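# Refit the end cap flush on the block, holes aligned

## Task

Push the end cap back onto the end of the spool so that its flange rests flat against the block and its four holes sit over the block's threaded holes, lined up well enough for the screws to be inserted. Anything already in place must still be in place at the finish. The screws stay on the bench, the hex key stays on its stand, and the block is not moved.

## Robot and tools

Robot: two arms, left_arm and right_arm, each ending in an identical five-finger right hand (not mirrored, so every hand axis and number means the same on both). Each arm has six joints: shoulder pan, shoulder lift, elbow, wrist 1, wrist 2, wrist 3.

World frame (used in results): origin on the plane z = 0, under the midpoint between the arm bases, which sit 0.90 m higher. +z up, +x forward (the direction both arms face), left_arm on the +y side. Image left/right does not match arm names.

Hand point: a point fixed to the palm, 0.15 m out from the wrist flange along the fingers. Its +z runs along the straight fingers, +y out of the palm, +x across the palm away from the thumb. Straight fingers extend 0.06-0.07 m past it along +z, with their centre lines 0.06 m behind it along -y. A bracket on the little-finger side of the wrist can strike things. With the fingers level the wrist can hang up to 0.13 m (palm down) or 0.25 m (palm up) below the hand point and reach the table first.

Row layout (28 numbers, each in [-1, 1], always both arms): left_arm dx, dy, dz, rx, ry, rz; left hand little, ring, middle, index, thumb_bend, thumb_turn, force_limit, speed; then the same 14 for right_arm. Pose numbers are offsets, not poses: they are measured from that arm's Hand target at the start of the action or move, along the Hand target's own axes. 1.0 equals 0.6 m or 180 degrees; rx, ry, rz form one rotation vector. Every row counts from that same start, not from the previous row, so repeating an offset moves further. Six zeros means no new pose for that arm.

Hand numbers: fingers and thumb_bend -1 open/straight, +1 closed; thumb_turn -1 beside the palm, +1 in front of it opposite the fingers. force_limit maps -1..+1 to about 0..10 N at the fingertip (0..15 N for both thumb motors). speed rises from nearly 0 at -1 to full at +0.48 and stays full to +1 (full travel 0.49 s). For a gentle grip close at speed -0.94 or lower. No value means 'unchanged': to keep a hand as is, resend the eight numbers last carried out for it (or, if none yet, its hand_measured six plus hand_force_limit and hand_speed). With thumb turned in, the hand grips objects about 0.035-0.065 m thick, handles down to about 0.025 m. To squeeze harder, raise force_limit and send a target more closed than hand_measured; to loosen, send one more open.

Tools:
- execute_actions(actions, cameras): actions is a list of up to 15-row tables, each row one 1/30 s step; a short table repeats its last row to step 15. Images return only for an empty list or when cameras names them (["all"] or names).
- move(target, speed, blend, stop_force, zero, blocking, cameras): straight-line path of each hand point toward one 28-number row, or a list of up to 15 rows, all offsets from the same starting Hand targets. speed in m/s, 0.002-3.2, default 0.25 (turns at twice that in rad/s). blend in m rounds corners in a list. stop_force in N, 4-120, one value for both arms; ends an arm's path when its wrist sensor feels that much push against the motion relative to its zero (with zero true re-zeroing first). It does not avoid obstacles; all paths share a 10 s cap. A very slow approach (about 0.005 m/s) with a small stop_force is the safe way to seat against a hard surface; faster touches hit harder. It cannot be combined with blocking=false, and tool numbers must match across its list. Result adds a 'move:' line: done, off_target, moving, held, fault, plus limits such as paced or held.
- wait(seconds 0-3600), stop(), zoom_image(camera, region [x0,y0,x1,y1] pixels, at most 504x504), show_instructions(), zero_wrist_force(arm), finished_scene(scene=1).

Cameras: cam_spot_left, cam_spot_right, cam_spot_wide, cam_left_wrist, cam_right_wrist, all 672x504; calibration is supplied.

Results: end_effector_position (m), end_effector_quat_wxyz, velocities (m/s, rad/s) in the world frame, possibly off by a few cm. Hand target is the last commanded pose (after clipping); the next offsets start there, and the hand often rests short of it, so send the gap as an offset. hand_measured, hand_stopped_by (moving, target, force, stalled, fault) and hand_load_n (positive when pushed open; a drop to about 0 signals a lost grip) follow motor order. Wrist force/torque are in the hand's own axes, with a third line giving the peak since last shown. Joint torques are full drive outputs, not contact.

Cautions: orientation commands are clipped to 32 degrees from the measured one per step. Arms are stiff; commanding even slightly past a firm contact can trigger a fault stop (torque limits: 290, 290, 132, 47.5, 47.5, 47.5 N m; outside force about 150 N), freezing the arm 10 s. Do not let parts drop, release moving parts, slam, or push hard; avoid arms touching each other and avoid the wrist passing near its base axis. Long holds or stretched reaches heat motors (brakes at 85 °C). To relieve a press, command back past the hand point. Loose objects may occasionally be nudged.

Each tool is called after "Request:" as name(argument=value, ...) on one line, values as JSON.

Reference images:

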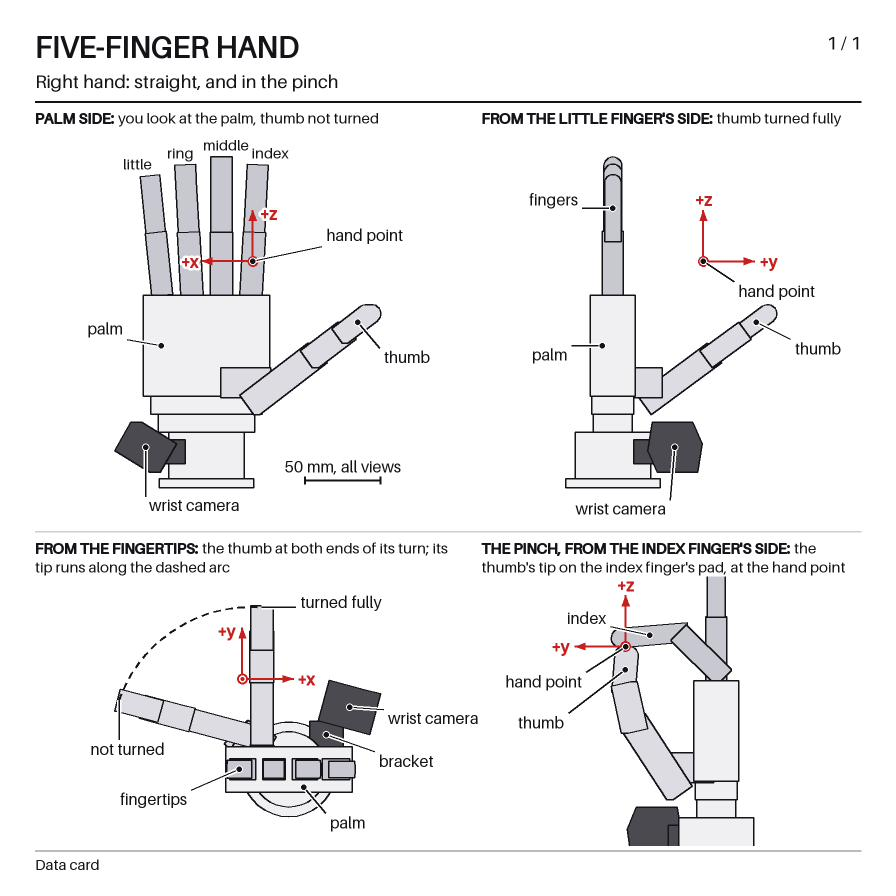

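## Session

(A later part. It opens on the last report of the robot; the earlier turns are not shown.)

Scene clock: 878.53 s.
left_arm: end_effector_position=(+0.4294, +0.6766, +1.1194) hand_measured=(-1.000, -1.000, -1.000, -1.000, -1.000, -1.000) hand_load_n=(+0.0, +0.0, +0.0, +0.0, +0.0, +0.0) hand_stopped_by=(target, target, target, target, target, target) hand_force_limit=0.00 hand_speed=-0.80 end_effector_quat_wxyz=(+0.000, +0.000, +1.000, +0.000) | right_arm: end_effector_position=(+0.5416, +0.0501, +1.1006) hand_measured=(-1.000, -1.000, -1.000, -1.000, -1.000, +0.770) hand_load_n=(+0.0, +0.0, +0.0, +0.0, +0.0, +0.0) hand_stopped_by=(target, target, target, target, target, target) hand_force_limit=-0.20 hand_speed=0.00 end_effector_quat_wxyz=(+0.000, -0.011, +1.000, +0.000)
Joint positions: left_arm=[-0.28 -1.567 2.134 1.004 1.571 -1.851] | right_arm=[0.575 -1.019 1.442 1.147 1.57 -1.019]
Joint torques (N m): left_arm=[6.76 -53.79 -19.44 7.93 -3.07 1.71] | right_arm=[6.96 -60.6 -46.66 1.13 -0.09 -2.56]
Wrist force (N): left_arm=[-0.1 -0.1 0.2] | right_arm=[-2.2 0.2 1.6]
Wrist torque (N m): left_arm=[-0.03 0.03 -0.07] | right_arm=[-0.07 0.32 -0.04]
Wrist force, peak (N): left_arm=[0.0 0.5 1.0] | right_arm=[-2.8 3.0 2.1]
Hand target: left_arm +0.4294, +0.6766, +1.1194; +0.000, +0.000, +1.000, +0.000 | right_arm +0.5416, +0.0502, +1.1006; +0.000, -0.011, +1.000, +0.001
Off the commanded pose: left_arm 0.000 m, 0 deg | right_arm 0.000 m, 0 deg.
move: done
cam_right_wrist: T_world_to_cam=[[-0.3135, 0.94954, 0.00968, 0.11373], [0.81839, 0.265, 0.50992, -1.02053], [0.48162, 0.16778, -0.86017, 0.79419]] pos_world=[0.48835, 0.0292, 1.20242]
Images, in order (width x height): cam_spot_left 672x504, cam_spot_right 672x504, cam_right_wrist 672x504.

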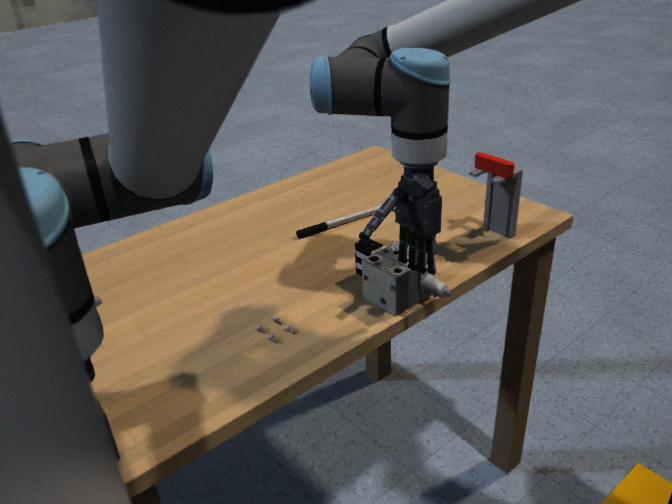

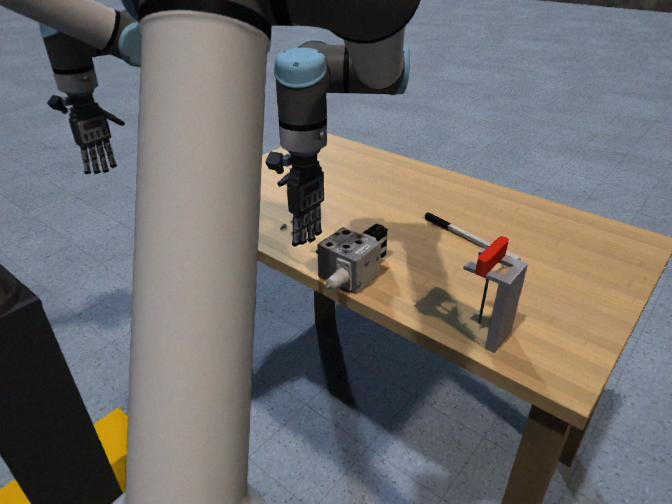

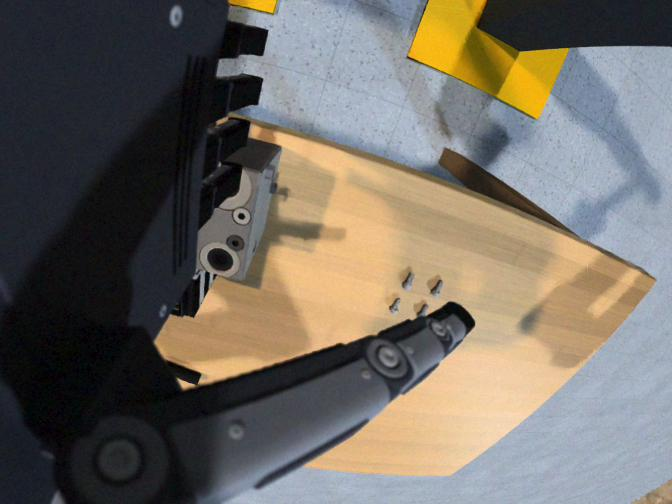

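Request:
move(target=[0,0,0,0,0,0,-1,-1,-1,-1,-1,-1,0,-0.8,-0.005,0,0.181,0,0,0,-1,-1,-1,-1,-1,0.77,-0.2,0], speed=0.1, stop_force=6)

Request:
move(target=[0,0,0,0,0,0,-1,-1,-1,-1,-1,-1,0,-0.8,0,-0.05,0,0,0,0,-1,-1,-1,-1,-1,0.77,-0.2,0], speed=0.04, stop_force=4, cameras=["cam_spot_right","cam_spot_left"])

Request:
zoom_image(camera="cam_spot_right", region=[300, 220, 400, 320])

Scene clock: 886.13 s.
left_arm: end_effector_position=(+0.4294, +0.6766, +1.1194) hand_measured=(-1.000, -1.000, -1.000, -1.000, -1.000, -1.000) hand_load_n=(+0.0, +0.0, +0.0, -0.5, +0.0, +0.0) hand_stopped_by=(target, target, target, target, target, target) hand_force_limit=0.00 hand_speed=-0.80 end_effector_quat_wxyz=(+0.000, +0.000, +1.000, +0.000) | right_arm: end_effector_position=(+0.5425, +0.0502, +1.0621) hand_measured=(-1.000, -1.000, -1.000, -1.000, -1.000, +0.770) hand_load_n=(+0.0, +0.0, +0.0, +0.0, +0.0, +0.0) hand_stopped_by=(target, target, target, target, target, target) hand_force_limit=-0.20 hand_speed=0.00 end_effector_quat_wxyz=(+0.000, -0.012, +1.000, +0.000)
Joint positions: left_arm=[-0.28 -1.567 2.134 1.004 1.571 -1.851] | right_arm=[0.574 -0.99 1.469 1.091 1.57 -1.02]
Joint torques (N m): left_arm=[7.44 -53.52 -19.49 7.42 -2.6 1.98] | right_arm=[6.54 -61.86 -26.65 -1.38 1.86 2.13]
Wrist force (N): left_arm=[-0.2 0.3 0.2] | right_arm=[3.8 0.7 -2.2]
Wrist torque (N m): left_arm=[0.03 0.03 -0.06] | right_arm=[0.27 0.67 0.26]
Wrist force, peak (N): left_arm=[-0.6 0.4 0.9] | right_arm=[18.5 0.2 -6.3]
Hand target: left_arm +0.4294, +0.6766, +1.1194; +0.000, +0.000, +1.000, +0.000 | right_arm +0.5425, +0.0502, +1.0621; +0.000, -0.012, +1.000, +0.000 (not the last commanded pose)
Off the commanded pose: left_arm 0.000 m, 0 deg | right_arm 0.070 m, 0 deg.
move: contact (right_arm)

Scene clock: 887.43 s.
left_arm: end_effector_position=(+0.4294, +0.6766, +1.1194) hand_measured=(-1.000, -1.000, -1.000, -1.000, -1.000, -1.000) hand_load_n=(+0.0, +0.0, +0.0, +0.0, +0.0, +0.0) hand_stopped_by=(target, target, target, target, target, target) hand_force_limit=0.00 hand_speed=-0.80 end_effector_quat_wxyz=(+0.000, +0.000, +1.000, +0.000) | right_arm: end_effector_position=(+0.5428, +0.0351, +1.0620) hand_measured=(-1.000, -1.000, -1.000, -1.000, -1.000, +0.770) hand_load_n=(+0.0, +0.0, +0.0, +0.0, +0.0, +0.0) hand_stopped_by=(target, target, target, target, target, target) hand_force_limit=-0.20 hand_speed=0.00 end_effector_quat_wxyz=(+0.000, -0.012, +1.000, +0.000)
Joint positions: left_arm=[-0.28 -1.567 2.134 1.004 1.571 -1.851] | right_arm=[0.556 -1.006 1.496 1.08 1.57 -1.038]
Joint torques (N m): left_arm=[7.2 -54.34 -19.62 7.36 -2.67 1.92] | right_arm=[-13.53 -79.51 -34.36 4.3 1.64 0.35]
Wrist force (N): left_arm=[0.1 0.5 0.4] | right_arm=[5.4 0.4 -0.5]
Wrist torque (N m): left_arm=[0.05 0.00 -0.04] | right_arm=[0.15 0.86 0.20]
Wrist force, peak (N): left_arm=[0.3 0.8 0.4] | right_arm=[5.4 4.4 0.6]
Hand target: left_arm +0.4294, +0.6766, +1.1194; +0.000, +0.000, +1.000, +0.000 | right_arm +0.5428, +0.0350, +1.0620; +0.000, -0.012, +1.000, +0.000 (not the last commanded pose)
Off the commanded pose: left_arm 0.000 m, 0 deg | right_arm 0.015 m, 0 deg.
move: contact (right_arm)
Images, in order (width x height): cam_spot_left 672x504, cam_spot_right 672x504.

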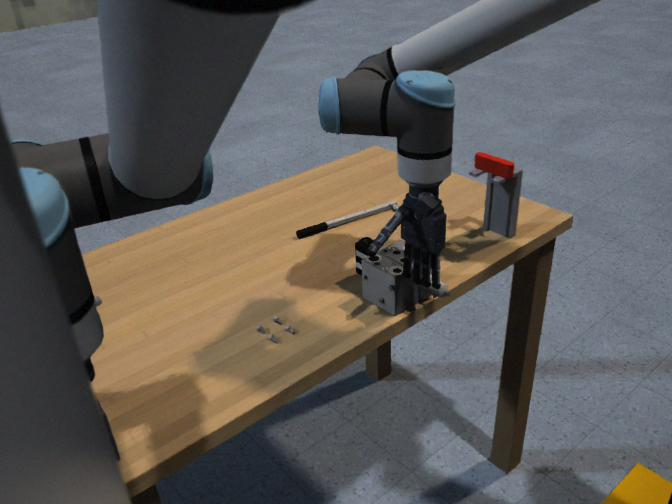

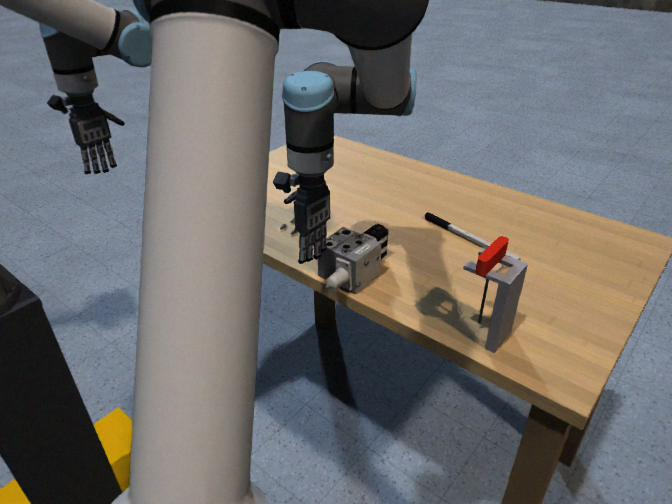

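Scaled by 5.040 from the camera's image (finer frame: 960x720).

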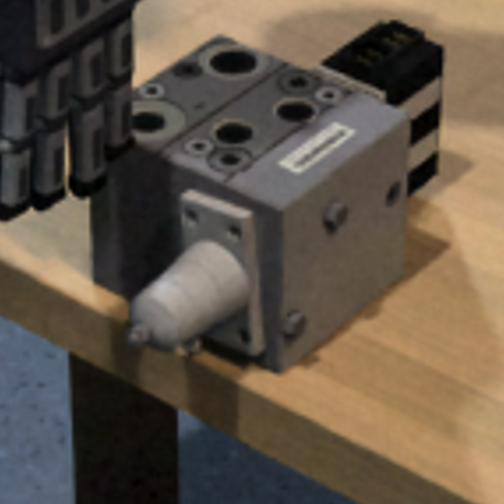

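Request:
move(target=[[0,0,0,0,0,0,-1,-1,-1,-1,-1,-1,0,-0.8,0.0,0.0,-0.025,0,0,0,-1,-1,-1,-1,-1,0.77,-0.2,0],[0,0,0,0,0,0,-1,-1,-1,-1,-1,-1,0,-0.8,0.0052,0.025,-0.025,0,0,0,-1,-1,-1,-1,-1,0.77,-0.2,0]], speed=0.05)

Request:
move(target=[0,0,0,0,0,0,-1,-1,-1,-1,-1,-1,0,-0.8,0,0,0.1417,0,0,0,-1,-1,-1,-1,-1,0.77,-0.2,0], speed=0.04, stop_force=4, cameras=["cam_spot_right","cam_spot_left"])

Request:
zoom_image(camera="cam_spot_left", region=[350, 210, 470, 330])

Scene clock: 893.37 s.
left_arm: end_effector_position=(+0.4294, +0.6766, +1.1194) hand_measured=(-1.000, -1.000, -1.000, -1.000, -1.000, -1.000) hand_load_n=(+0.0, +0.0, +0.0, +0.0, +0.0, +0.0) hand_stopped_by=(target, target, target, target, target, target) hand_force_limit=0.00 hand_speed=-0.80 end_effector_quat_wxyz=(+0.000, +0.000, +1.000, +0.000) | right_arm: end_effector_position=(+0.5394, +0.0501, +1.0771) hand_measured=(-1.000, -1.000, -1.000, -1.000, -1.000, +0.770) hand_load_n=(+0.0, +0.0, +0.0, +0.0, +0.0, +0.5) hand_stopped_by=(target, target, target, target, target, target) hand_force_limit=-0.20 hand_speed=0.00 end_effector_quat_wxyz=(+0.000, -0.011, +1.000, +0.000)
Joint positions: left_arm=[-0.28 -1.567 2.134 1.004 1.571 -1.851] | right_arm=[0.576 -1.004 1.464 1.111 1.57 -1.017]
Joint torques (N m): left_arm=[5.36 -51.19 -19.13 7.92 -2.67 1.82] | right_arm=[-12.53 -82.18 -26.36 2.05 -0.35 -3.6]
Wrist force (N): left_arm=[-0.1 0.5 0.7] | right_arm=[-2.1 1.3 0.0]
Wrist torque (N m): left_arm=[0.02 0.01 -0.05] | right_arm=[0.21 0.34 -0.21]
Wrist force, peak (N): left_arm=[-0.3 0.7 0.7] | right_arm=[6.0 0.4 -0.3]
Hand target: left_arm +0.4294, +0.6766, +1.1194; +0.000, +0.000, +1.000, +0.000 | right_arm +0.5393, +0.0499, +1.0770; +0.000, -0.012, +1.000, +0.000
Off the commanded pose: left_arm 0.000 m, 0 deg | right_arm 0.000 m, 0 deg.
move: done

Scene clock: 896.67 s.
left_arm: end_effector_position=(+0.4294, +0.6766, +1.1194) hand_measured=(-1.000, -1.000, -1.000, -1.000, -1.000, -1.000) hand_load_n=(+0.0, +0.0, +0.0, +0.0, +0.0, +0.0) hand_stopped_by=(target, target, target, target, target, target) hand_force_limit=0.00 hand_speed=-0.80 end_effector_quat_wxyz=(+0.000, +0.000, +1.000, +0.000) | right_arm: end_effector_position=(+0.5394, +0.0500, +0.9920) hand_measured=(-1.000, -1.000, -1.000, -1.000, -1.000, +0.770) hand_load_n=(+0.0, +0.0, +0.0, +0.0, +0.0, +0.0) hand_stopped_by=(target, target, target, target, target, target) hand_force_limit=-0.20 hand_speed=0.00 end_effector_quat_wxyz=(+0.000, -0.012, +1.000, +0.000)
Joint positions: left_arm=[-0.28 -1.567 2.134 1.004 1.571 -1.851] | right_arm=[0.576 -0.935 1.518 0.987 1.57 -1.018]
Joint torques (N m): left_arm=[6.42 -54.31 -18.62 7.5 -2.44 1.9] | right_arm=[2.01 -85.16 -47.51 7.06 -1.12 1.39]
Wrist force (N): left_arm=[-0.2 0.5 0.5] | right_arm=[-2.4 1.0 0.4]
Wrist torque (N m): left_arm=[0.04 0.02 -0.05] | right_arm=[0.16 0.34 -0.12]
Wrist force, peak (N): left_arm=[-0.3 0.9 0.4] | right_arm=[-2.7 1.3 0.9]
Hand target: left_arm +0.4294, +0.6766, +1.1194; +0.000, +0.000, +1.000, +0.000 | right_arm +0.5394, +0.0500, +0.9920; +0.000, -0.012, +1.000, +0.000
Off the commanded pose: left_arm 0.000 m, 0 deg | right_arm 0.000 m, 0 deg.
move: done
Images, in order (width x height): cam_spot_left 672x504, cam_spot_right 672x504.

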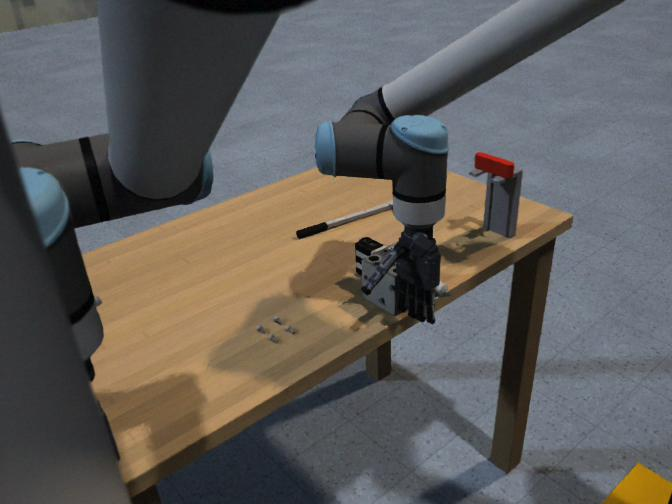

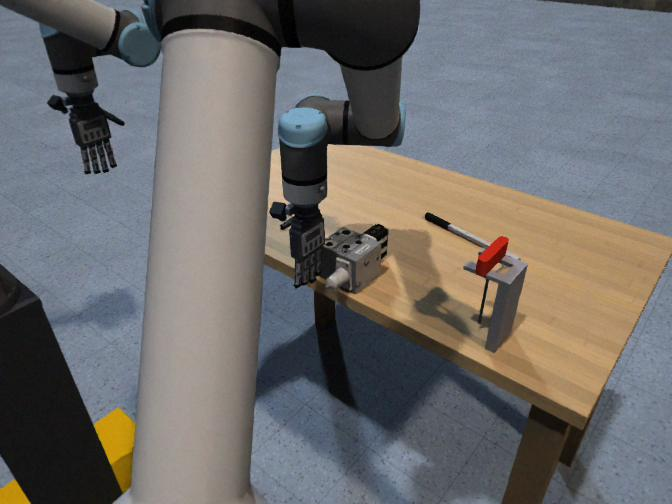

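Scaled by 4.200 from the camera's image (finer frame: 960x720).

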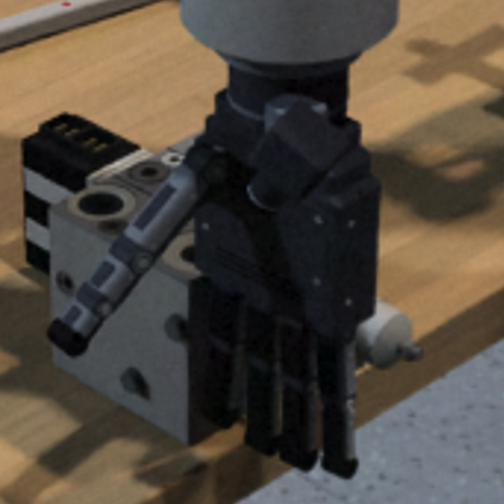

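Request:
move(target=[0,0,0,0,0,0,-1,-1,-1,-1,-1,-1,0,-0.8,0,-0.079,0,0,0,0,-1,-1,-1,-1,-1,0.77,-0.2,0], speed=0.012, stop_force=4, cameras=["cam_spot_right"])

Request:
zoom_image(camera="cam_spot_right", region=[300, 240, 380, 310])

Scene clock: 903.63 s.
left_arm: end_effector_position=(+0.4294, +0.6766, +1.1194) hand_measured=(-1.000, -1.000, -1.000, -1.000, -1.000, -1.000) hand_load_n=(+0.0, +0.0, +0.0, +0.0, +0.0, +0.0) hand_stopped_by=(target, target, target, target, target, target) hand_force_limit=0.00 hand_speed=-0.80 end_effector_quat_wxyz=(+0.000, +0.000, +1.000, +0.000) | right_arm: end_effector_position=(+0.5405, +0.0026, +0.9920) hand_measured=(-1.000, -1.000, -1.000, -1.000, -1.000, +0.770) hand_load_n=(+0.0, +0.0, +0.0, -2.0, +0.0, +0.0) hand_stopped_by=(target, target, target, target, target, target) hand_force_limit=-0.20 hand_speed=0.00 end_effector_quat_wxyz=(+0.000, -0.012, +1.000, +0.000)
Joint positions: left_arm=[-0.28 -1.567 2.134 1.004 1.571 -1.851] | right_arm=[0.518 -0.981 1.598 0.953 1.57 -1.076]
Joint torques (N m): left_arm=[4.94 -51.02 -19.03 7.72 -2.81 1.74] | right_arm=[8.45 -61.19 -43.79 7.16 -0.73 2.46]
Wrist force (N): left_arm=[0.3 0.5 0.6] | right_arm=[-2.3 4.4 -1.1]
Wrist torque (N m): left_arm=[0.03 -0.05 -0.02] | right_arm=[0.14 0.33 -0.06]
Wrist force, peak (N): left_arm=[-0.3 0.8 0.7] | right_arm=[-2.2 5.1 -1.1]
Hand target: left_arm +0.4294, +0.6766, +1.1194; +0.000, +0.000, +1.000, +0.000 | right_arm +0.5405, +0.0026, +0.9920; +0.000, -0.012, +1.000, +0.000
Off the commanded pose: left_arm 0.000 m, 0 deg | right_arm 0.000 m, 0 deg.
move: done

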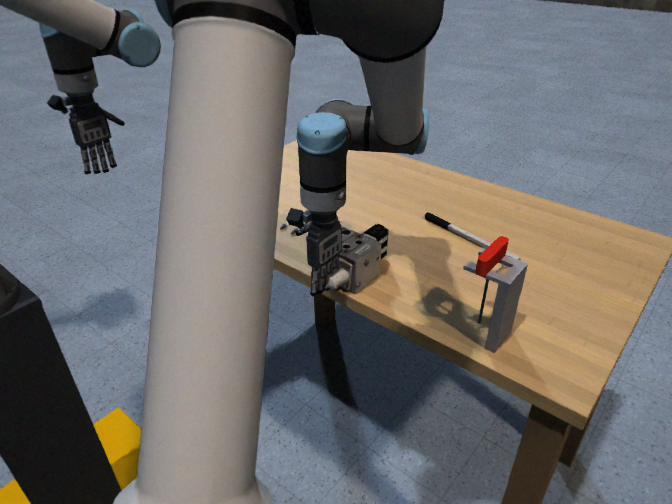

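Scaled by 6.300 from the camera's image (finer frame: 960x720).

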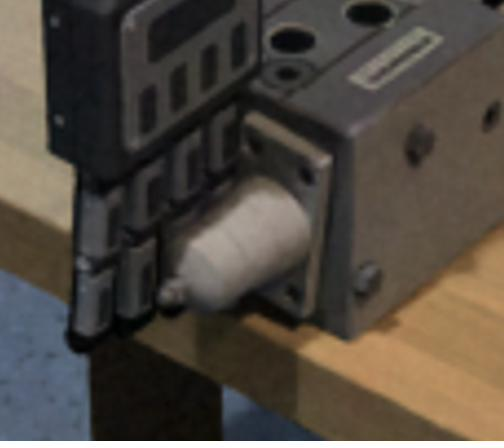

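Request:
move(target=[0,0,0,0,0,0,-1,-1,-1,-1,-1,-1,0,-0.8,0,-0.005,0,0,0,0,-1,-1,-1,-1,-1,0.77,-0.2,0], speed=0.005, stop_force=6, cameras=["cam_spot_right"])

Request:
zoom_image(camera="cam_spot_right", region=[320, 240, 370, 300])

Scene clock: 907.03 s.
left_arm: end_effector_position=(+0.4294, +0.6766, +1.1194) hand_measured=(-1.000, -1.000, -1.000, -1.000, -1.000, -1.000) hand_load_n=(+0.0, +0.5, +0.0, +0.0, +0.0, +0.0) hand_stopped_by=(target, target, target, target, target, target) hand_force_limit=0.00 hand_speed=-0.80 end_effector_quat_wxyz=(+0.000, +0.000, +1.000, +0.000) | right_arm: end_effector_position=(+0.5405, +0.0019, +0.9920) hand_measured=(-1.000, -1.000, -1.000, -1.000, -1.000, +0.770) hand_load_n=(+0.0, +0.0, +0.0, -5.5, +0.0, +0.0) hand_stopped_by=(target, target, target, target, target, target) hand_force_limit=-0.20 hand_speed=0.00 end_effector_quat_wxyz=(+0.000, -0.012, +1.000, +0.000)
Joint positions: left_arm=[-0.28 -1.567 2.134 1.004 1.571 -1.851] | right_arm=[0.517 -0.981 1.599 0.953 1.57 -1.077]
Joint torques (N m): left_arm=[7.1 -51.13 -19.27 7.54 -2.39 1.66] | right_arm=[3.49 -60.71 -41.6 8.28 1.63 3.74]
Wrist force (N): left_arm=[0.3 0.5 0.5] | right_arm=[-2.5 9.7 -1.8]
Wrist torque (N m): left_arm=[0.03 -0.05 -0.02] | right_arm=[0.01 0.32 -0.11]
Wrist force, peak (N): left_arm=[-0.3 0.9 0.8] | right_arm=[-2.3 12.3 -3.9]
Hand target: left_arm +0.4294, +0.6766, +1.1194; +0.000, +0.000, +1.000, +0.000 | right_arm +0.5405, +0.0019, +0.9920; +0.000, -0.012, +1.000, +0.000 (not the last commanded pose)
Off the commanded pose: left_arm 0.000 m, 0 deg | right_arm 0.002 m, 0 deg.
move: contact (right_arm)

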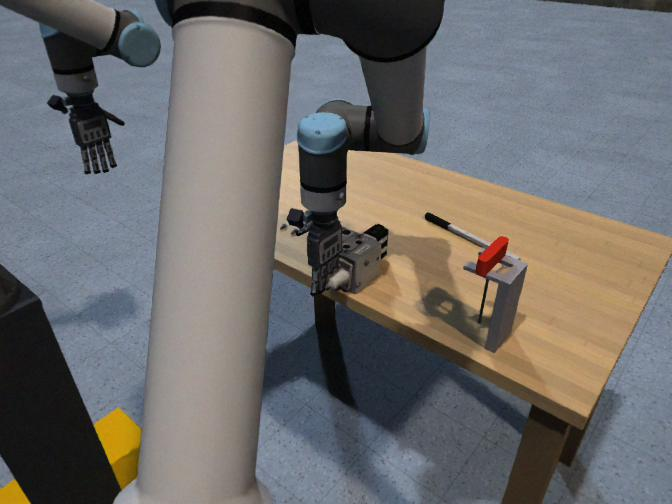

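Scaled by 8.400 from the camera's image (finer frame: 960x720).

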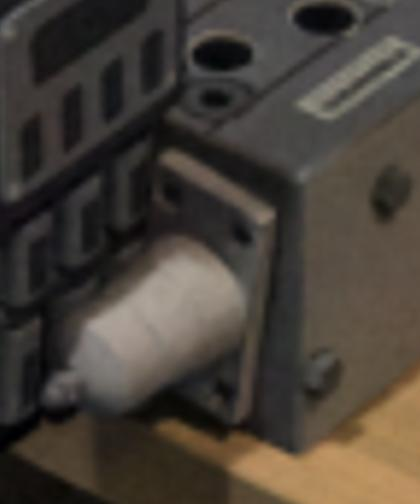

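Request:
move(target=[[0,0,0,0,0,0,-1,-1,-1,-1,-1,-1,0,-0.8,0,0.07,0,0,0,0,-1,-1,-1,-1,-1,0.77,-0.2,0],[0,0,0,0,0,0,-1,-1,-1,-1,-1,-1,0,-0.8,0,0.07,-0.1833,0,0,0,-1,-1,-1,-1,-1,0.77,-0.2,0],[0,0,0,0,0,0,-1,-1,-1,-1,-1,-1,0,-0.8,0.253,-0.091,-0.1833,0,0,-0.5,1,1,1,1,-1,0.77,-0.2,0]], speed=[0.05,0.2,0.2], blend=[0.003,0.01,0])

Request:
move(target=[0,0,0,0,0,0,-1,-1,-1,-1,-1,-1,0,-0.8,0,0,0.2975,0,0,0,1,1,1,1,-1,0.77,-0.2,0], speed=0.12, stop_force=8, cameras=["cam_spot_right","cam_spot_left"])

Request:
zoom_image(camera="cam_spot_left", region=[380, 200, 540, 320])

Scene clock: 917.97 s.
left_arm: end_effector_position=(+0.4294, +0.6766, +1.1194) hand_measured=(-1.000, -1.000, -1.000, -1.000, -1.000, -1.000) hand_load_n=(+0.0, +0.0, +0.0, +0.0, +0.0, +0.0) hand_stopped_by=(target, target, target, target, target, target) hand_force_limit=0.00 hand_speed=-0.80 end_effector_quat_wxyz=(+0.000, +0.000, +1.000, +0.000) | right_arm: end_effector_position=(+0.3900, -0.0563, +1.1019) hand_measured=(+1.000, +1.000, +1.000, +1.000, -1.000, +0.770) hand_load_n=(+0.5, +0.0, +0.0, +0.0, +0.0, +0.0) hand_stopped_by=(target, target, target, target, target, target) hand_force_limit=-0.20 hand_speed=0.00 end_effector_quat_wxyz=(+0.000, +0.715, -0.699, +0.000)
Joint positions: left_arm=[-0.28 -1.567 2.134 1.004 1.571 -1.851] | right_arm=[0.527 -1.165 1.666 1.069 1.57 -2.637]
Joint torques (N m): left_arm=[8.79 -53.28 -20.32 7.57 -2.27 1.83] | right_arm=[-14.66 -51.15 -47.54 6.46 -0.59 -2.64]
Wrist force (N): left_arm=[0.0 0.6 0.5] | right_arm=[-2.6 0.4 0.0]
Wrist torque (N m): left_arm=[0.06 0.00 -0.03] | right_arm=[0.14 0.36 -0.29]
Wrist force, peak (N): left_arm=[-0.2 1.0 0.8] | right_arm=[-2.6 10.1 -1.8]
Hand target: left_arm +0.4294, +0.6766, +1.1194; +0.000, +0.000, +1.000, +0.000 | right_arm +0.3900, -0.0563, +1.1019; +0.000, +0.715, -0.699, +0.000
Off the commanded pose: left_arm 0.000 m, 0 deg | right_arm 0.000 m, 0 deg.
move: done

Scene clock: 920.53 s.
left_arm: end_effector_position=(+0.4294, +0.6766, +1.1194) hand_measured=(-1.000, -1.000, -1.000, -1.000, -1.000, -1.000) hand_load_n=(+0.0, +0.0, +0.0, +0.0, +0.0, +0.0) hand_stopped_by=(target, target, target, target, target, target) hand_force_limit=0.00 hand_speed=-0.80 end_effector_quat_wxyz=(+0.000, +0.000, +1.000, +0.000) | right_arm: end_effector_position=(+0.3900, -0.0561, +0.9234) hand_measured=(+1.000, +1.000, +1.000, +1.000, -1.000, +0.770) hand_load_n=(+0.0, +0.0, +0.0, +0.0, -0.5, +0.0) hand_stopped_by=(target, target, target, target, target, target) hand_force_limit=-0.20 hand_speed=0.00 end_effector_quat_wxyz=(+0.000, +0.715, -0.699, +0.000)
Joint positions: left_arm=[-0.28 -1.567 2.134 1.004 1.571 -1.851] | right_arm=[0.528 -0.989 1.769 0.79 1.57 -2.637]
Joint torques (N m): left_arm=[7.96 -52.02 -20.26 7.63 -2.18 1.68] | right_arm=[11.14 -58.46 -41.21 5.45 -1.05 3.18]
Wrist force (N): left_arm=[0.1 0.5 0.4] | right_arm=[-2.6 0.4 0.0]
Wrist torque (N m): left_arm=[0.05 -0.02 -0.04] | right_arm=[0.14 0.35 -0.23]
Wrist force, peak (N): left_arm=[-0.2 0.9 0.6] | right_arm=[-3.1 0.7 0.3]
Hand target: left_arm +0.4294, +0.6766, +1.1194; +0.000, +0.000, +1.000, +0.000 | right_arm +0.3900, -0.0561, +0.9234; +0.000, +0.715, -0.699, +0.000
Off the commanded pose: left_arm 0.000 m, 0 deg | right_arm 0.000 m, 0 deg.
move: done
Images, in order (width x height): cam_spot_left 672x504, cam_spot_right 672x504.

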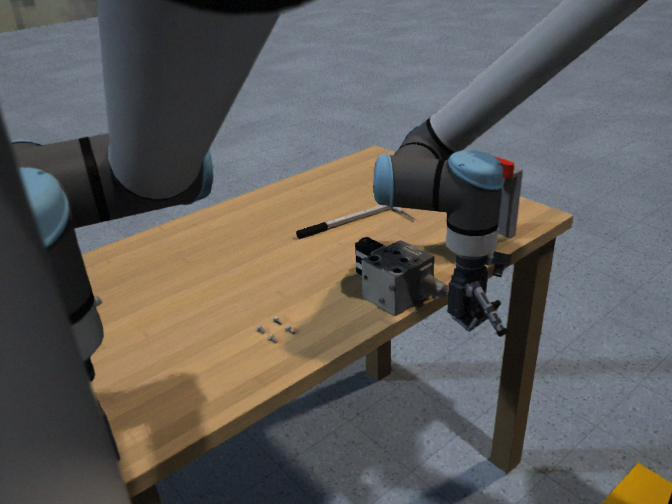

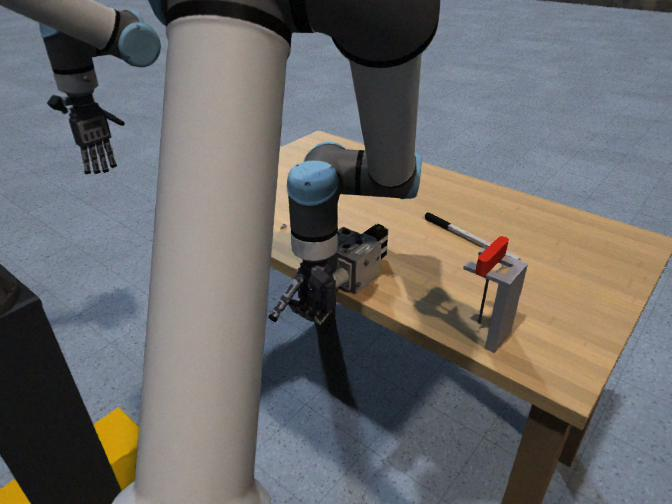

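Scaled by 3.150 from the camera's image (finer frame: 960x720).

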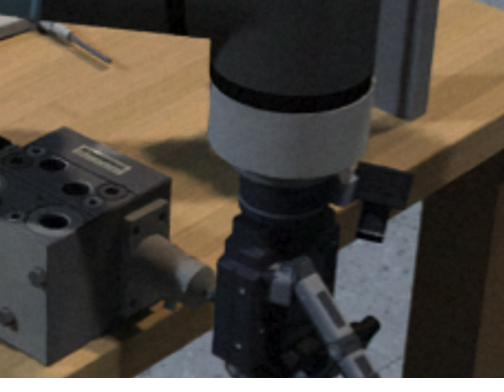

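Request:
move(target=[0,0,0,0,0,0,-1,-1,-1,-1,-1,-1,0,-0.8,0,-0.02,0,0,0,0,1,1,1,1,-1,0.77,-0.2,0], speed=0.02, stop_force=6)

Request:
move(target=[0,0,0,0,0,0,-1,-1,-1,-1,-1,-1,0,-0.8,0,-0.04,0,0,0,0,1,1,1,1,-1,0.77,-0.2,0], speed=0.004, stop_force=8, cameras=["cam_spot_right","cam_spot_left"])

Request:
zoom_image(camera="cam_spot_left", region=[380, 200, 500, 300])

Scene clock: 925.70 s.
left_arm: end_effector_position=(+0.4294, +0.6766, +1.1194) hand_measured=(-1.000, -1.000, -1.000, -1.000, -1.000, -1.000) hand_load_n=(+0.0, +0.0, +0.0, +0.0, +0.0, +0.0) hand_stopped_by=(target, target, target, target, target, target) hand_force_limit=0.00 hand_speed=-0.80 end_effector_quat_wxyz=(+0.000, +0.000, +1.000, +0.000) | right_arm: end_effector_position=(+0.4020, -0.0558, +0.9234) hand_measured=(+1.000, +1.000, +1.000, +1.000, -1.000, +0.770) hand_load_n=(+0.0, +0.0, +0.0, +0.0, +0.0, +0.0) hand_stopped_by=(target, target, target, target, target, target) hand_force_limit=-0.20 hand_speed=0.00 end_effector_quat_wxyz=(+0.000, +0.715, -0.699, +0.000)
Joint positions: left_arm=[-0.28 -1.567 2.134 1.004 1.571 -1.851] | right_arm=[0.518 -0.978 1.749 0.799 1.57 -2.646]
Joint torques (N m): left_arm=[6.12 -51.86 -20.16 7.38 -2.24 1.51] | right_arm=[11.17 -76.32 -16.48 0.64 -2.43 2.17]
Wrist force (N): left_arm=[0.0 0.3 0.4] | right_arm=[-2.6 0.9 0.0]
Wrist torque (N m): left_arm=[0.01 -0.01 -0.05] | right_arm=[0.22 0.34 -0.05]
Wrist force, peak (N): left_arm=[0.1 1.2 0.4] | right_arm=[-3.0 1.0 0.1]
Hand target: left_arm +0.4294, +0.6766, +1.1194; +0.000, +0.000, +1.000, +0.000 | right_arm +0.4020, -0.0558, +0.9234; +0.000, +0.715, -0.699, +0.000
Off the commanded pose: left_arm 0.000 m, 0 deg | right_arm 0.000 m, 0 deg.
move: done

Scene clock: 929.20 s.
left_arm: end_effector_position=(+0.4294, +0.6766, +1.1194) hand_measured=(-1.000, -1.000, -1.000, -1.000, -1.000, -1.000) hand_load_n=(+0.0, +0.0, +0.0, +0.0, +0.0, +0.0) hand_stopped_by=(target, target, target, target, target, target) hand_force_limit=0.00 hand_speed=-0.80 end_effector_quat_wxyz=(+0.000, +0.000, +1.000, +0.000) | right_arm: end_effector_position=(+0.4122, -0.0556, +0.9234) hand_measured=(+1.000, +1.000, +1.000, +1.000, -1.000, +0.770) hand_load_n=(+0.0, +0.0, +0.5, +0.0, +0.0, +0.5) hand_stopped_by=(target, target, target, target, target, target) hand_force_limit=-0.20 hand_speed=0.00 end_effector_quat_wxyz=(+0.000, +0.715, -0.699, +0.000)
Joint positions: left_arm=[-0.28 -1.567 2.134 1.004 1.571 -1.851] | right_arm=[0.511 -0.969 1.733 0.807 1.57 -2.654]
Joint torques (N m): left_arm=[6.47 -52.48 -20.95 7.46 -2.25 1.64] | right_arm=[2.25 -77.68 -23.33 -1.74 0.93 2.2]
Wrist force (N): left_arm=[-0.2 0.9 0.2] | right_arm=[-3.4 12.7 -1.3]
Wrist torque (N m): left_arm=[0.11 0.04 -0.04] | right_arm=[0.70 0.41 0.18]
Wrist force, peak (N): left_arm=[0.1 0.4 1.0] | right_arm=[-3.4 13.1 -2.2]
Hand target: left_arm +0.4294, +0.6766, +1.1194; +0.000, +0.000, +1.000, +0.000 | right_arm +0.4122, -0.0556, +0.9234; +0.000, +0.715, -0.699, +0.000 (not the last commanded pose)
Off the commanded pose: left_arm 0.000 m, 0 deg | right_arm 0.014 m, 0 deg.
move: contact (right_arm)
Images, in order (width x height): cam_spot_left 672x504, cam_spot_right 672x504.

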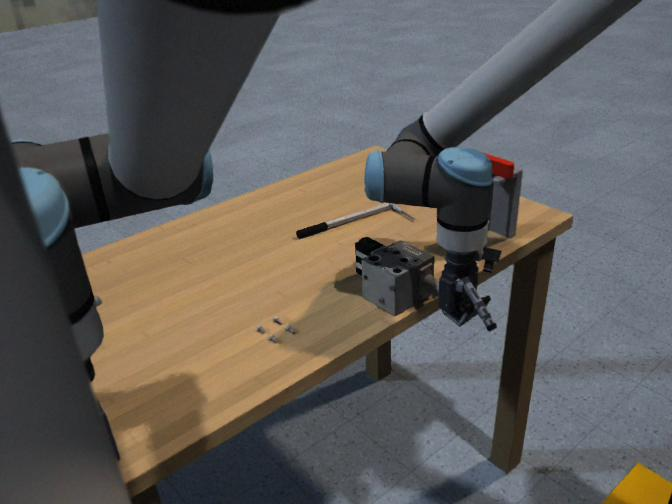

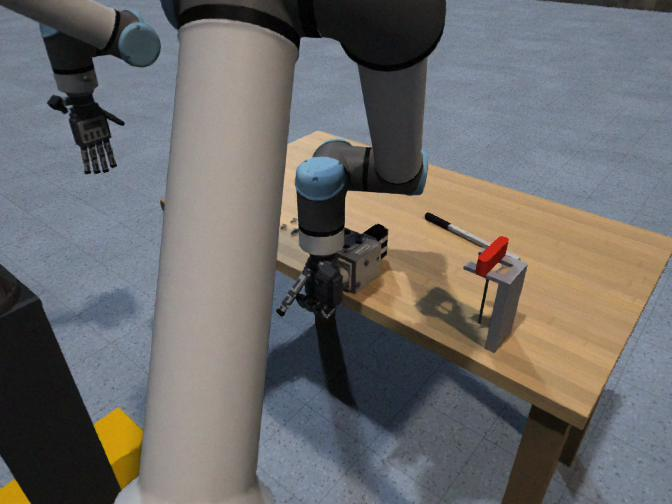

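Scaled by 4.200 from the camera's image (finer frame: 960x720).

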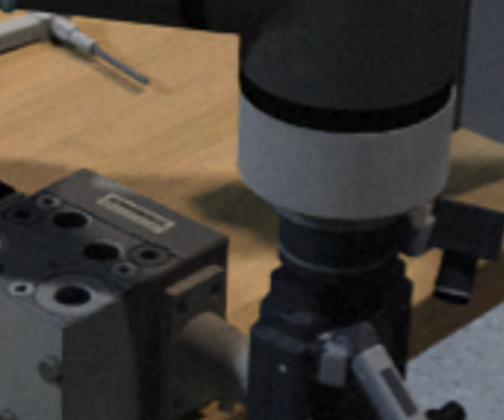

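Request:
move(target=[[0,0,0,0,0,0,-1,-1,-1,-1,-1,-1,0,-0.8,0,0.0667,0,0,0,0,1,1,1,1,-1,0.77,-0.2,0],[0,0,0,0,0,0,-1,-1,-1,-1,-1,-1,0,-0.8,0,0.0667,-0.333,0,0,0,1,1,1,1,-1,0.77,-0.2,0],[0,-0.7,0,0.3994,-0.181,-0.1986,-1,-1,-1,-1,-1,-1,0,-0.8,0.572,0.0827,-0.333,0,0,0,1,1,1,1,-1,0.77,-0.2,0]], speed=[0.1,0.2,0.3], blend=[0.005,0.02,0])

Request:
move(target=[0.39,0.0952,0.4153,0,0,0,-1,-1,-1,-1,-1,-1,0,-0.8,0,0,0,0,0,0,1,1,1,1,-1,0.77,-0.2,0], speed=0.2, cameras=["cam_left_wrist","cam_spot_right"])

Request:
zoom_image(camera="cam_left_wrist", region=[275, 215, 395, 305])

Request:
zoom_image(camera="cam_spot_right", region=[320, 230, 380, 300])

Scene clock: 938.17 s.
left_arm: end_effector_position=(+0.4294, +0.2567, +1.1192) hand_measured=(-1.000, -1.000, -1.000, -1.000, -1.000, -1.000) hand_load_n=(+0.0, +0.0, +0.0, +0.0, +0.0, -0.5) hand_stopped_by=(target, target, target, target, target, target) hand_force_limit=0.00 hand_speed=-0.80 end_effector_quat_wxyz=(+0.258, -0.283, +0.728, -0.569) | right_arm: end_effector_position=(+0.3704, -0.4000, +1.1229) hand_measured=(+1.000, +1.000, +1.000, +1.000, -1.000, +0.770) hand_load_n=(+0.0, +0.0, +0.0, +0.0, +0.0, +0.0) hand_stopped_by=(target, target, target, target, target, target) hand_force_limit=-0.20 hand_speed=0.00 end_effector_quat_wxyz=(+0.000, +0.715, -0.699, +0.000)
Joint positions: left_arm=[-1.264 -2.008 2.53 -0.273 1.094 -3.203] | right_arm=[-0.127 -1.494 2.05 1.015 1.57 -3.292]
Joint torques (N m): left_arm=[-10.94 -19.19 -52.13 -3.55 -3.02 -1.21] | right_arm=[-11.62 -25.13 -47.51 3.11 -3.02 0.64]
Wrist force (N): left_arm=[0.9 -0.3 1.8] | right_arm=[-2.5 0.9 0.2]
Wrist torque (N m): left_arm=[-0.23 0.11 0.08] | right_arm=[0.12 0.42 -0.14]
Wrist force, peak (N): left_arm=[1.8 -0.4 3.0] | right_arm=[-3.4 12.7 -1.1]
Hand target: left_arm +0.4294, +0.2566, +1.1194; +0.258, -0.283, +0.727, -0.569 | right_arm +0.3705, -0.4000, +1.1229; +0.000, +0.715, -0.699, +0.000
Off the commanded pose: left_arm 0.000 m, 0 deg | right_arm 0.000 m, 0 deg.
move: done

Scene clock: 940.37 s.
left_arm: end_effector_position=(+0.4311, -0.0675, +0.9968) hand_measured=(-1.000, -1.000, -1.000, -1.000, -1.000, -1.000) hand_load_n=(+0.0, +0.0, +0.0, +0.0, +0.0, -0.5) hand_stopped_by=(target, target, target, target, target, target) hand_force_limit=0.00 hand_speed=-0.80 end_effector_quat_wxyz=(+0.258, -0.283, +0.727, -0.569) | right_arm: end_effector_position=(+0.3705, -0.4000, +1.1229) hand_measured=(+1.000, +1.000, +1.000, +1.000, -1.000, +0.770) hand_load_n=(+0.0, +0.0, +0.0, +0.0, +0.0, +0.0) hand_stopped_by=(target, target, target, target, target, target) hand_force_limit=-0.20 hand_speed=0.00 end_effector_quat_wxyz=(+0.000, +0.715, -0.699, +0.000)
Joint positions: left_arm=[-1.454 -1.299 2.187 -0.607 0.91 -3.262] | right_arm=[-0.127 -1.494 2.05 1.015 1.57 -3.292]
Joint torques (N m): left_arm=[5.35 -39.88 -24.71 3.42 1.53 1.24] | right_arm=[-15.79 -24.27 -46.57 6.89 -2.63 -2.2]
Wrist force (N): left_arm=[-0.1 -0.4 1.9] | right_arm=[-2.3 1.1 0.4]
Wrist torque (N m): left_arm=[-0.16 0.27 0.26] | right_arm=[0.14 0.39 -0.12]
Wrist force, peak (N): left_arm=[1.3 0.1 3.6] | right_arm=[-2.8 1.1 -0.2]
Hand target: left_arm +0.4312, -0.0675, +0.9968; +0.258, -0.283, +0.727, -0.569 | right_arm +0.3705, -0.4000, +1.1229; +0.000, +0.715, -0.699, +0.000
Off the commanded pose: left_arm 0.000 m, 0 deg | right_arm 0.000 m, 0 deg.
move: done
cam_left_wrist: T_world_to_cam=[[-0.29759, 0.04733, -0.95352, 1.07908], [0.15791, 0.98745, -0.00026, -0.0108], [0.94154, -0.15065, -0.30133, 0.00316]] pos_world=[0.31985, -0.03993, 1.02987]
Images, in order (width x height): cam_spot_right 672x504, cam_left_wrist 672x504.

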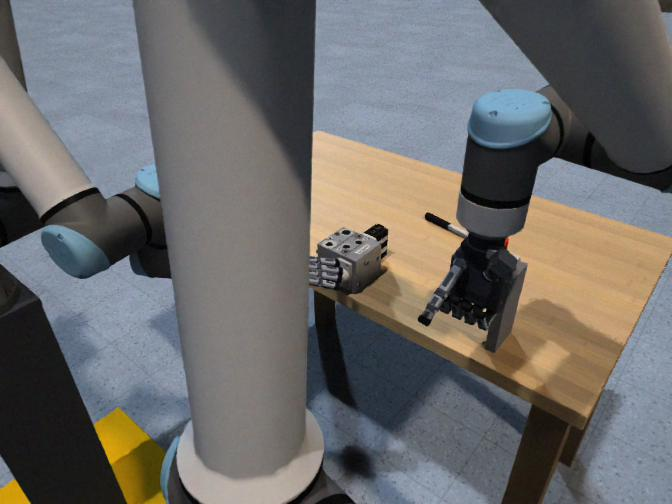

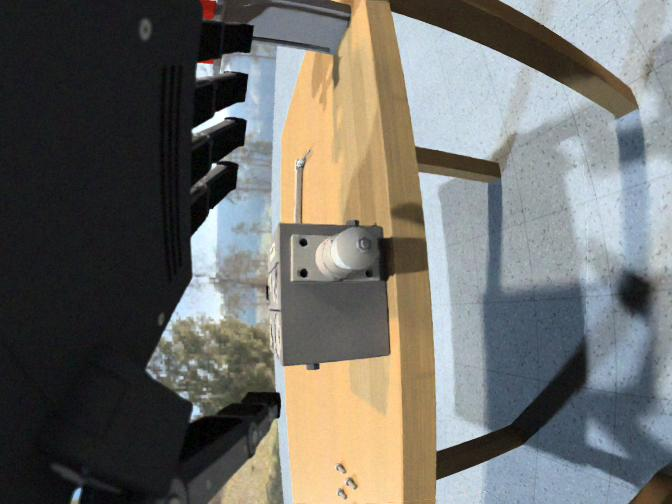

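Scaled by 4.200 from the camera's image (finer frame: 960x720).

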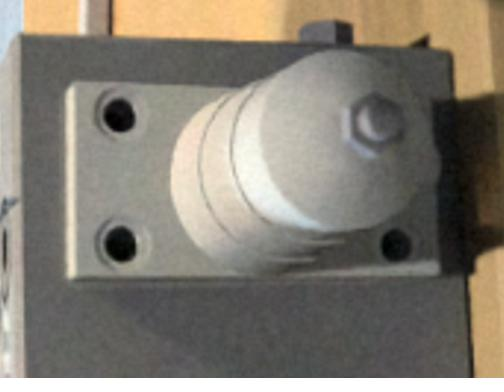

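Scaled by 7.200 from the camera's image (finer frame: 960x720).

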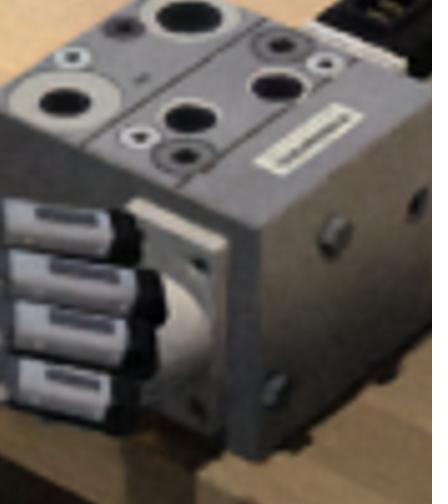

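Request:
zoom_image(camera="cam_left_wrist", region=[290, 230, 320, 290])

Request:
zoom_image(camera="cam_left_wrist", region=[350, 250, 385, 290])

Scaled by 8.400 from the camera's image (finer frame: 960x720).

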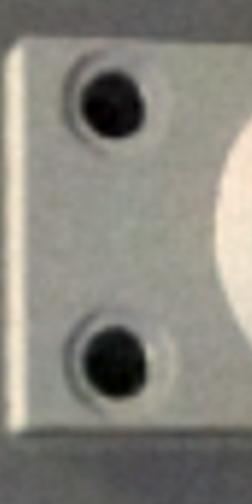

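Scaled by 12.600 from the camera's image (finer frame: 960x720).

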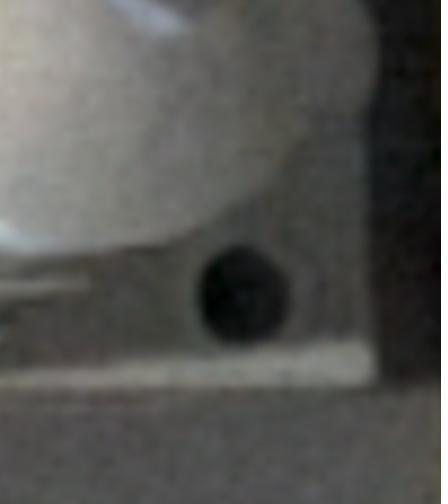

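Request:
move(target=[-0.8839,0.039,-0.893,-0.3994,0.181,0.1986,-1,-1,-1,-1,-1,-1,0,-0.8,0,0,0,0,0,0,1,1,1,1,-1,0.77,-0.2,0], speed=0.35)

Request:
move(target=[[0,0,0,0,0,0,-1,-1,-1,-1,-1,-1,0,-0.8,-0.3,-0.15,-0.05,0.002,0.002,0.25,1,1,1,1,-1,0.77,-0.2,0],[0,0,0,0,0,0,-1,-1,-1,-1,-1,-1,0,-0.8,-0.7438,-0.298,0.0382,0.0046,0.0046,0.5,-1,-1,-1,-1,-1,0.77,-0.2,0]], speed=0.3, blend=[0.05,0])

Scene clock: 959.43 s.
left_arm: end_effector_position=(+0.4295, +0.6766, +1.1193) hand_measured=(-1.000, -1.000, -1.000, -1.000, -1.000, -1.000) hand_load_n=(+0.0, +0.0, +0.0, +0.0, +0.0, +0.0) hand_stopped_by=(target, target, target, target, target, target) hand_force_limit=0.00 hand_speed=-0.80 end_effector_quat_wxyz=(+0.000, +0.000, +1.000, +0.000) | right_arm: end_effector_position=(+0.3705, -0.4000, +1.1229) hand_measured=(+1.000, +1.000, +1.000, +1.000, -1.000, +0.770) hand_load_n=(+0.0, +0.0, +0.0, +0.0, +0.0, +0.0) hand_stopped_by=(target, target, target, target, target, target) hand_force_limit=-0.20 hand_speed=0.00 end_effector_quat_wxyz=(+0.000, +0.715, -0.699, +0.000)
Joint positions: left_arm=[-0.28 -1.567 2.134 1.004 1.571 -1.851] | right_arm=[-0.127 -1.494 2.05 1.015 1.57 -3.292]
Joint torques (N m): left_arm=[6.38 -50.73 -19.59 5.67 -1.82 1.85] | right_arm=[-14.41 -26.54 -47.09 6.71 -2.38 -2.04]
Wrist force (N): left_arm=[0.1 0.5 0.1] | right_arm=[-2.4 0.9 0.5]
Wrist torque (N m): left_arm=[0.06 0.00 0.01] | right_arm=[0.12 0.40 -0.13]
Wrist force, peak (N): left_arm=[2.2 -0.1 3.8] | right_arm=[-2.8 1.0 0.0]
Hand target: left_arm +0.4294, +0.6767, +1.1193; +0.000, +0.000, +1.000, +0.000 | right_arm +0.3705, -0.4000, +1.1229; +0.000, +0.715, -0.699, +0.000
Off the commanded pose: left_arm 0.000 m, 0 deg | right_arm 0.000 m, 0 deg.
move: done

Scene clock: 963.63 s.
left_arm: end_effector_position=(+0.4294, +0.6767, +1.1193) hand_measured=(-1.000, -1.000, -1.000, -1.000, -1.000, -1.000) hand_load_n=(+0.0, +0.0, +0.0, +0.0, +0.0, -0.5) hand_stopped_by=(target, target, target, target, target, target) hand_force_limit=0.00 hand_speed=-0.80 end_effector_quat_wxyz=(+0.000, +0.000, +1.000, +0.000) | right_arm: end_effector_position=(+0.5389, +0.0503, +1.1004) hand_measured=(-1.000, -1.000, -1.000, -1.000, -1.000, +0.770) hand_load_n=(+0.0, +0.0, +0.0, +0.0, +0.0, +0.0) hand_stopped_by=(target, target, target, target, target, target) hand_force_limit=-0.20 hand_speed=0.00 end_effector_quat_wxyz=(+0.000, -0.012, +1.000, -0.009)
Joint positions: left_arm=[-0.28 -1.567 2.134 1.004 1.571 -1.851] | right_arm=[0.583 -1.015 1.437 1.158 1.586 -1.011]
Joint torques (N m): left_arm=[4.04 -52.55 -19.51 7.7 -2.76 1.8] | right_arm=[7.05 -62.04 -47.99 0.4 -2.33 3.24]
Wrist force (N): left_arm=[0.3 0.4 -0.1] | right_arm=[-2.4 0.4 0.3]
Wrist torque (N m): left_arm=[0.06 -0.02 -0.03] | right_arm=[0.06 0.39 -0.09]
Wrist force, peak (N): left_arm=[-0.3 1.2 0.4] | right_arm=[-2.8 2.5 0.7]
Hand target: left_arm +0.4294, +0.6767, +1.1193; +0.000, +0.000, +1.000, +0.000 | right_arm +0.5389, +0.0503, +1.1004; +0.000, -0.012, +1.000, -0.009
Off the commanded pose: left_arm 0.000 m, 0 deg | right_arm 0.000 m, 0 deg.
move: done

Request:
move(target=[0,0,0,0,0,0,-1,-1,-1,-1,-1,-1,0,-0.8,-0.0018,0.0033,0.1807,0,0,0,-1,-1,-1,-1,-1,0.77,-0.2,0], speed=0.06, stop_force=5)

Request:
move(target=[0,0,0,0,0,0,-1,-1,-1,-1,-1,-1,0,-0.8,0,-0.07,0,0,0,0,-1,-1,-1,-1,-1,0.77,-0.2,0], speed=0.04, stop_force=5)

Request:
move(target=[0,0,0,0,0,0,-1,-1,-1,-1,-1,-1,0,-0.8,0,-0.02,0,0,0,0,-1,-1,-1,-1,-1,0.77,-0.2,0], speed=0.004, stop_force=6)

Scene clock: 970.43 s.
left_arm: end_effector_position=(+0.4294, +0.6767, +1.1193) hand_measured=(-1.000, -1.000, -1.000, -1.000, -1.000, -1.000) hand_load_n=(+0.0, +0.0, +0.0, +0.0, +0.0, +0.0) hand_stopped_by=(target, target, target, target, target, target) hand_force_limit=0.00 hand_speed=-0.80 end_effector_quat_wxyz=(+0.000, +0.000, +1.000, +0.000) | right_arm: end_effector_position=(+0.5400, +0.0504, +0.9920) hand_measured=(-1.000, -1.000, -1.000, -1.000, -1.000, +0.770) hand_load_n=(+0.0, +0.0, +0.0, +0.0, +0.0, +0.0) hand_stopped_by=(target, target, target, target, target, target) hand_force_limit=-0.20 hand_speed=0.00 end_effector_quat_wxyz=(+0.000, -0.012, +1.000, -0.009)
Joint positions: left_arm=[-0.28 -1.567 2.134 1.004 1.571 -1.851] | right_arm=[0.582 -0.929 1.507 1.002 1.586 -1.012]
Joint torques (N m): left_arm=[5.47 -52.7 -18.93 7.62 -3.03 1.57] | right_arm=[-10.9 -86.55 -46.43 6.86 -0.28 -3.39]
Wrist force (N): left_arm=[0.1 0.4 0.3] | right_arm=[-2.5 0.5 0.8]
Wrist torque (N m): left_arm=[0.03 -0.01 -0.04] | right_arm=[0.06 0.34 -0.03]
Wrist force, peak (N): left_arm=[0.0 0.9 0.5] | right_arm=[-2.9 0.7 1.3]
Hand target: left_arm +0.4294, +0.6767, +1.1193; +0.000, +0.000, +1.000, +0.000 | right_arm +0.5400, +0.0504, +0.9920; +0.000, -0.012, +1.000, -0.009
Off the commanded pose: left_arm 0.000 m, 0 deg | right_arm 0.000 m, 0 deg.
move: done

Scene clock: 972.53 s.
left_arm: end_effector_position=(+0.4294, +0.6767, +1.1193) hand_measured=(-1.000, -1.000, -1.000, -1.000, -1.000, -1.000) hand_load_n=(+0.0, +0.0, +0.0, -0.5, +0.0, +0.0) hand_stopped_by=(target, target, target, target, target, target) hand_force_limit=0.00 hand_speed=-0.80 end_effector_quat_wxyz=(+0.000, +0.000, +1.000, +0.000) | right_arm: end_effector_position=(+0.5410, +0.0084, +0.9927) hand_measured=(-1.000, -1.000, -1.000, -1.000, -1.000, +0.770) hand_load_n=(+0.0, +0.0, +0.0, +0.0, +0.0, +0.0) hand_stopped_by=(target, target, target, target, target, target) hand_force_limit=-0.20 hand_speed=0.00 end_effector_quat_wxyz=(+0.000, -0.012, +1.000, -0.009)
Joint positions: left_arm=[-0.28 -1.567 2.134 1.004 1.571 -1.851] | right_arm=[0.531 -0.971 1.579 0.971 1.586 -1.063]
Joint torques (N m): left_arm=[5.46 -52.47 -19.66 7.51 -2.69 1.57] | right_arm=[9.39 -61.94 -45.72 6.68 -0.73 3.39]
Wrist force (N): left_arm=[0.0 0.3 0.5] | right_arm=[-2.2 0.6 0.1]
Wrist torque (N m): left_arm=[0.00 0.01 -0.04] | right_arm=[0.09 0.35 -0.07]
Wrist force, peak (N): left_arm=[-0.3 0.9 0.4] | right_arm=[-2.8 1.3 0.3]
Hand target: left_arm +0.4294, +0.6767, +1.1193; +0.000, +0.000, +1.000, +0.000 | right_arm +0.5410, +0.0084, +0.9927; +0.000, -0.012, +1.000, -0.009
Off the commanded pose: left_arm 0.000 m, 0 deg | right_arm 0.000 m, 0 deg.
move: done

Scene clock: 975.03 s.
left_arm: end_effector_position=(+0.4294, +0.6767, +1.1193) hand_measured=(-1.000, -1.000, -1.000, -1.000, -1.000, -1.000) hand_load_n=(-0.5, +0.0, +0.0, +0.0, +0.0, +0.0) hand_stopped_by=(target, target, target, target, target, target) hand_force_limit=0.00 hand_speed=-0.80 end_effector_quat_wxyz=(+0.000, +0.000, +1.000, +0.000) | right_arm: end_effector_position=(+0.5411, +0.0026, +0.9928) hand_measured=(-1.000, -1.000, -1.000, -1.000, -1.000, +0.770) hand_load_n=(+0.0, +0.0, +0.0, -4.0, +0.0, +0.0) hand_stopped_by=(target, target, target, target, target, target) hand_force_limit=-0.20 hand_speed=0.00 end_effector_quat_wxyz=(+0.000, -0.012, +1.000, -0.009)
Joint positions: left_arm=[-0.28 -1.567 2.134 1.004 1.571 -1.851] | right_arm=[0.524 -0.976 1.588 0.967 1.586 -1.07]
Joint torques (N m): left_arm=[4.93 -51.96 -20.02 7.33 -2.68 1.8] | right_arm=[6.39 -59.73 -42.45 7.77 1.79 2.11]
Wrist force (N): left_arm=[-0.1 0.4 0.4] | right_arm=[-2.1 7.0 -2.1]
Wrist torque (N m): left_arm=[0.03 0.03 -0.05] | right_arm=[0.05 0.35 -0.07]
Wrist force, peak (N): left_arm=[-0.2 1.0 0.3] | right_arm=[-2.0 8.0 -2.5]
Hand target: left_arm +0.4294, +0.6767, +1.1193; +0.000, +0.000, +1.000, +0.000 | right_arm +0.5411, +0.0026, +0.9928; +0.000, -0.012, +1.000, -0.009 (not the last commanded pose)
Off the commanded pose: left_arm 0.000 m, 0 deg | right_arm 0.006 m, 0 deg.
move: contact (right_arm)


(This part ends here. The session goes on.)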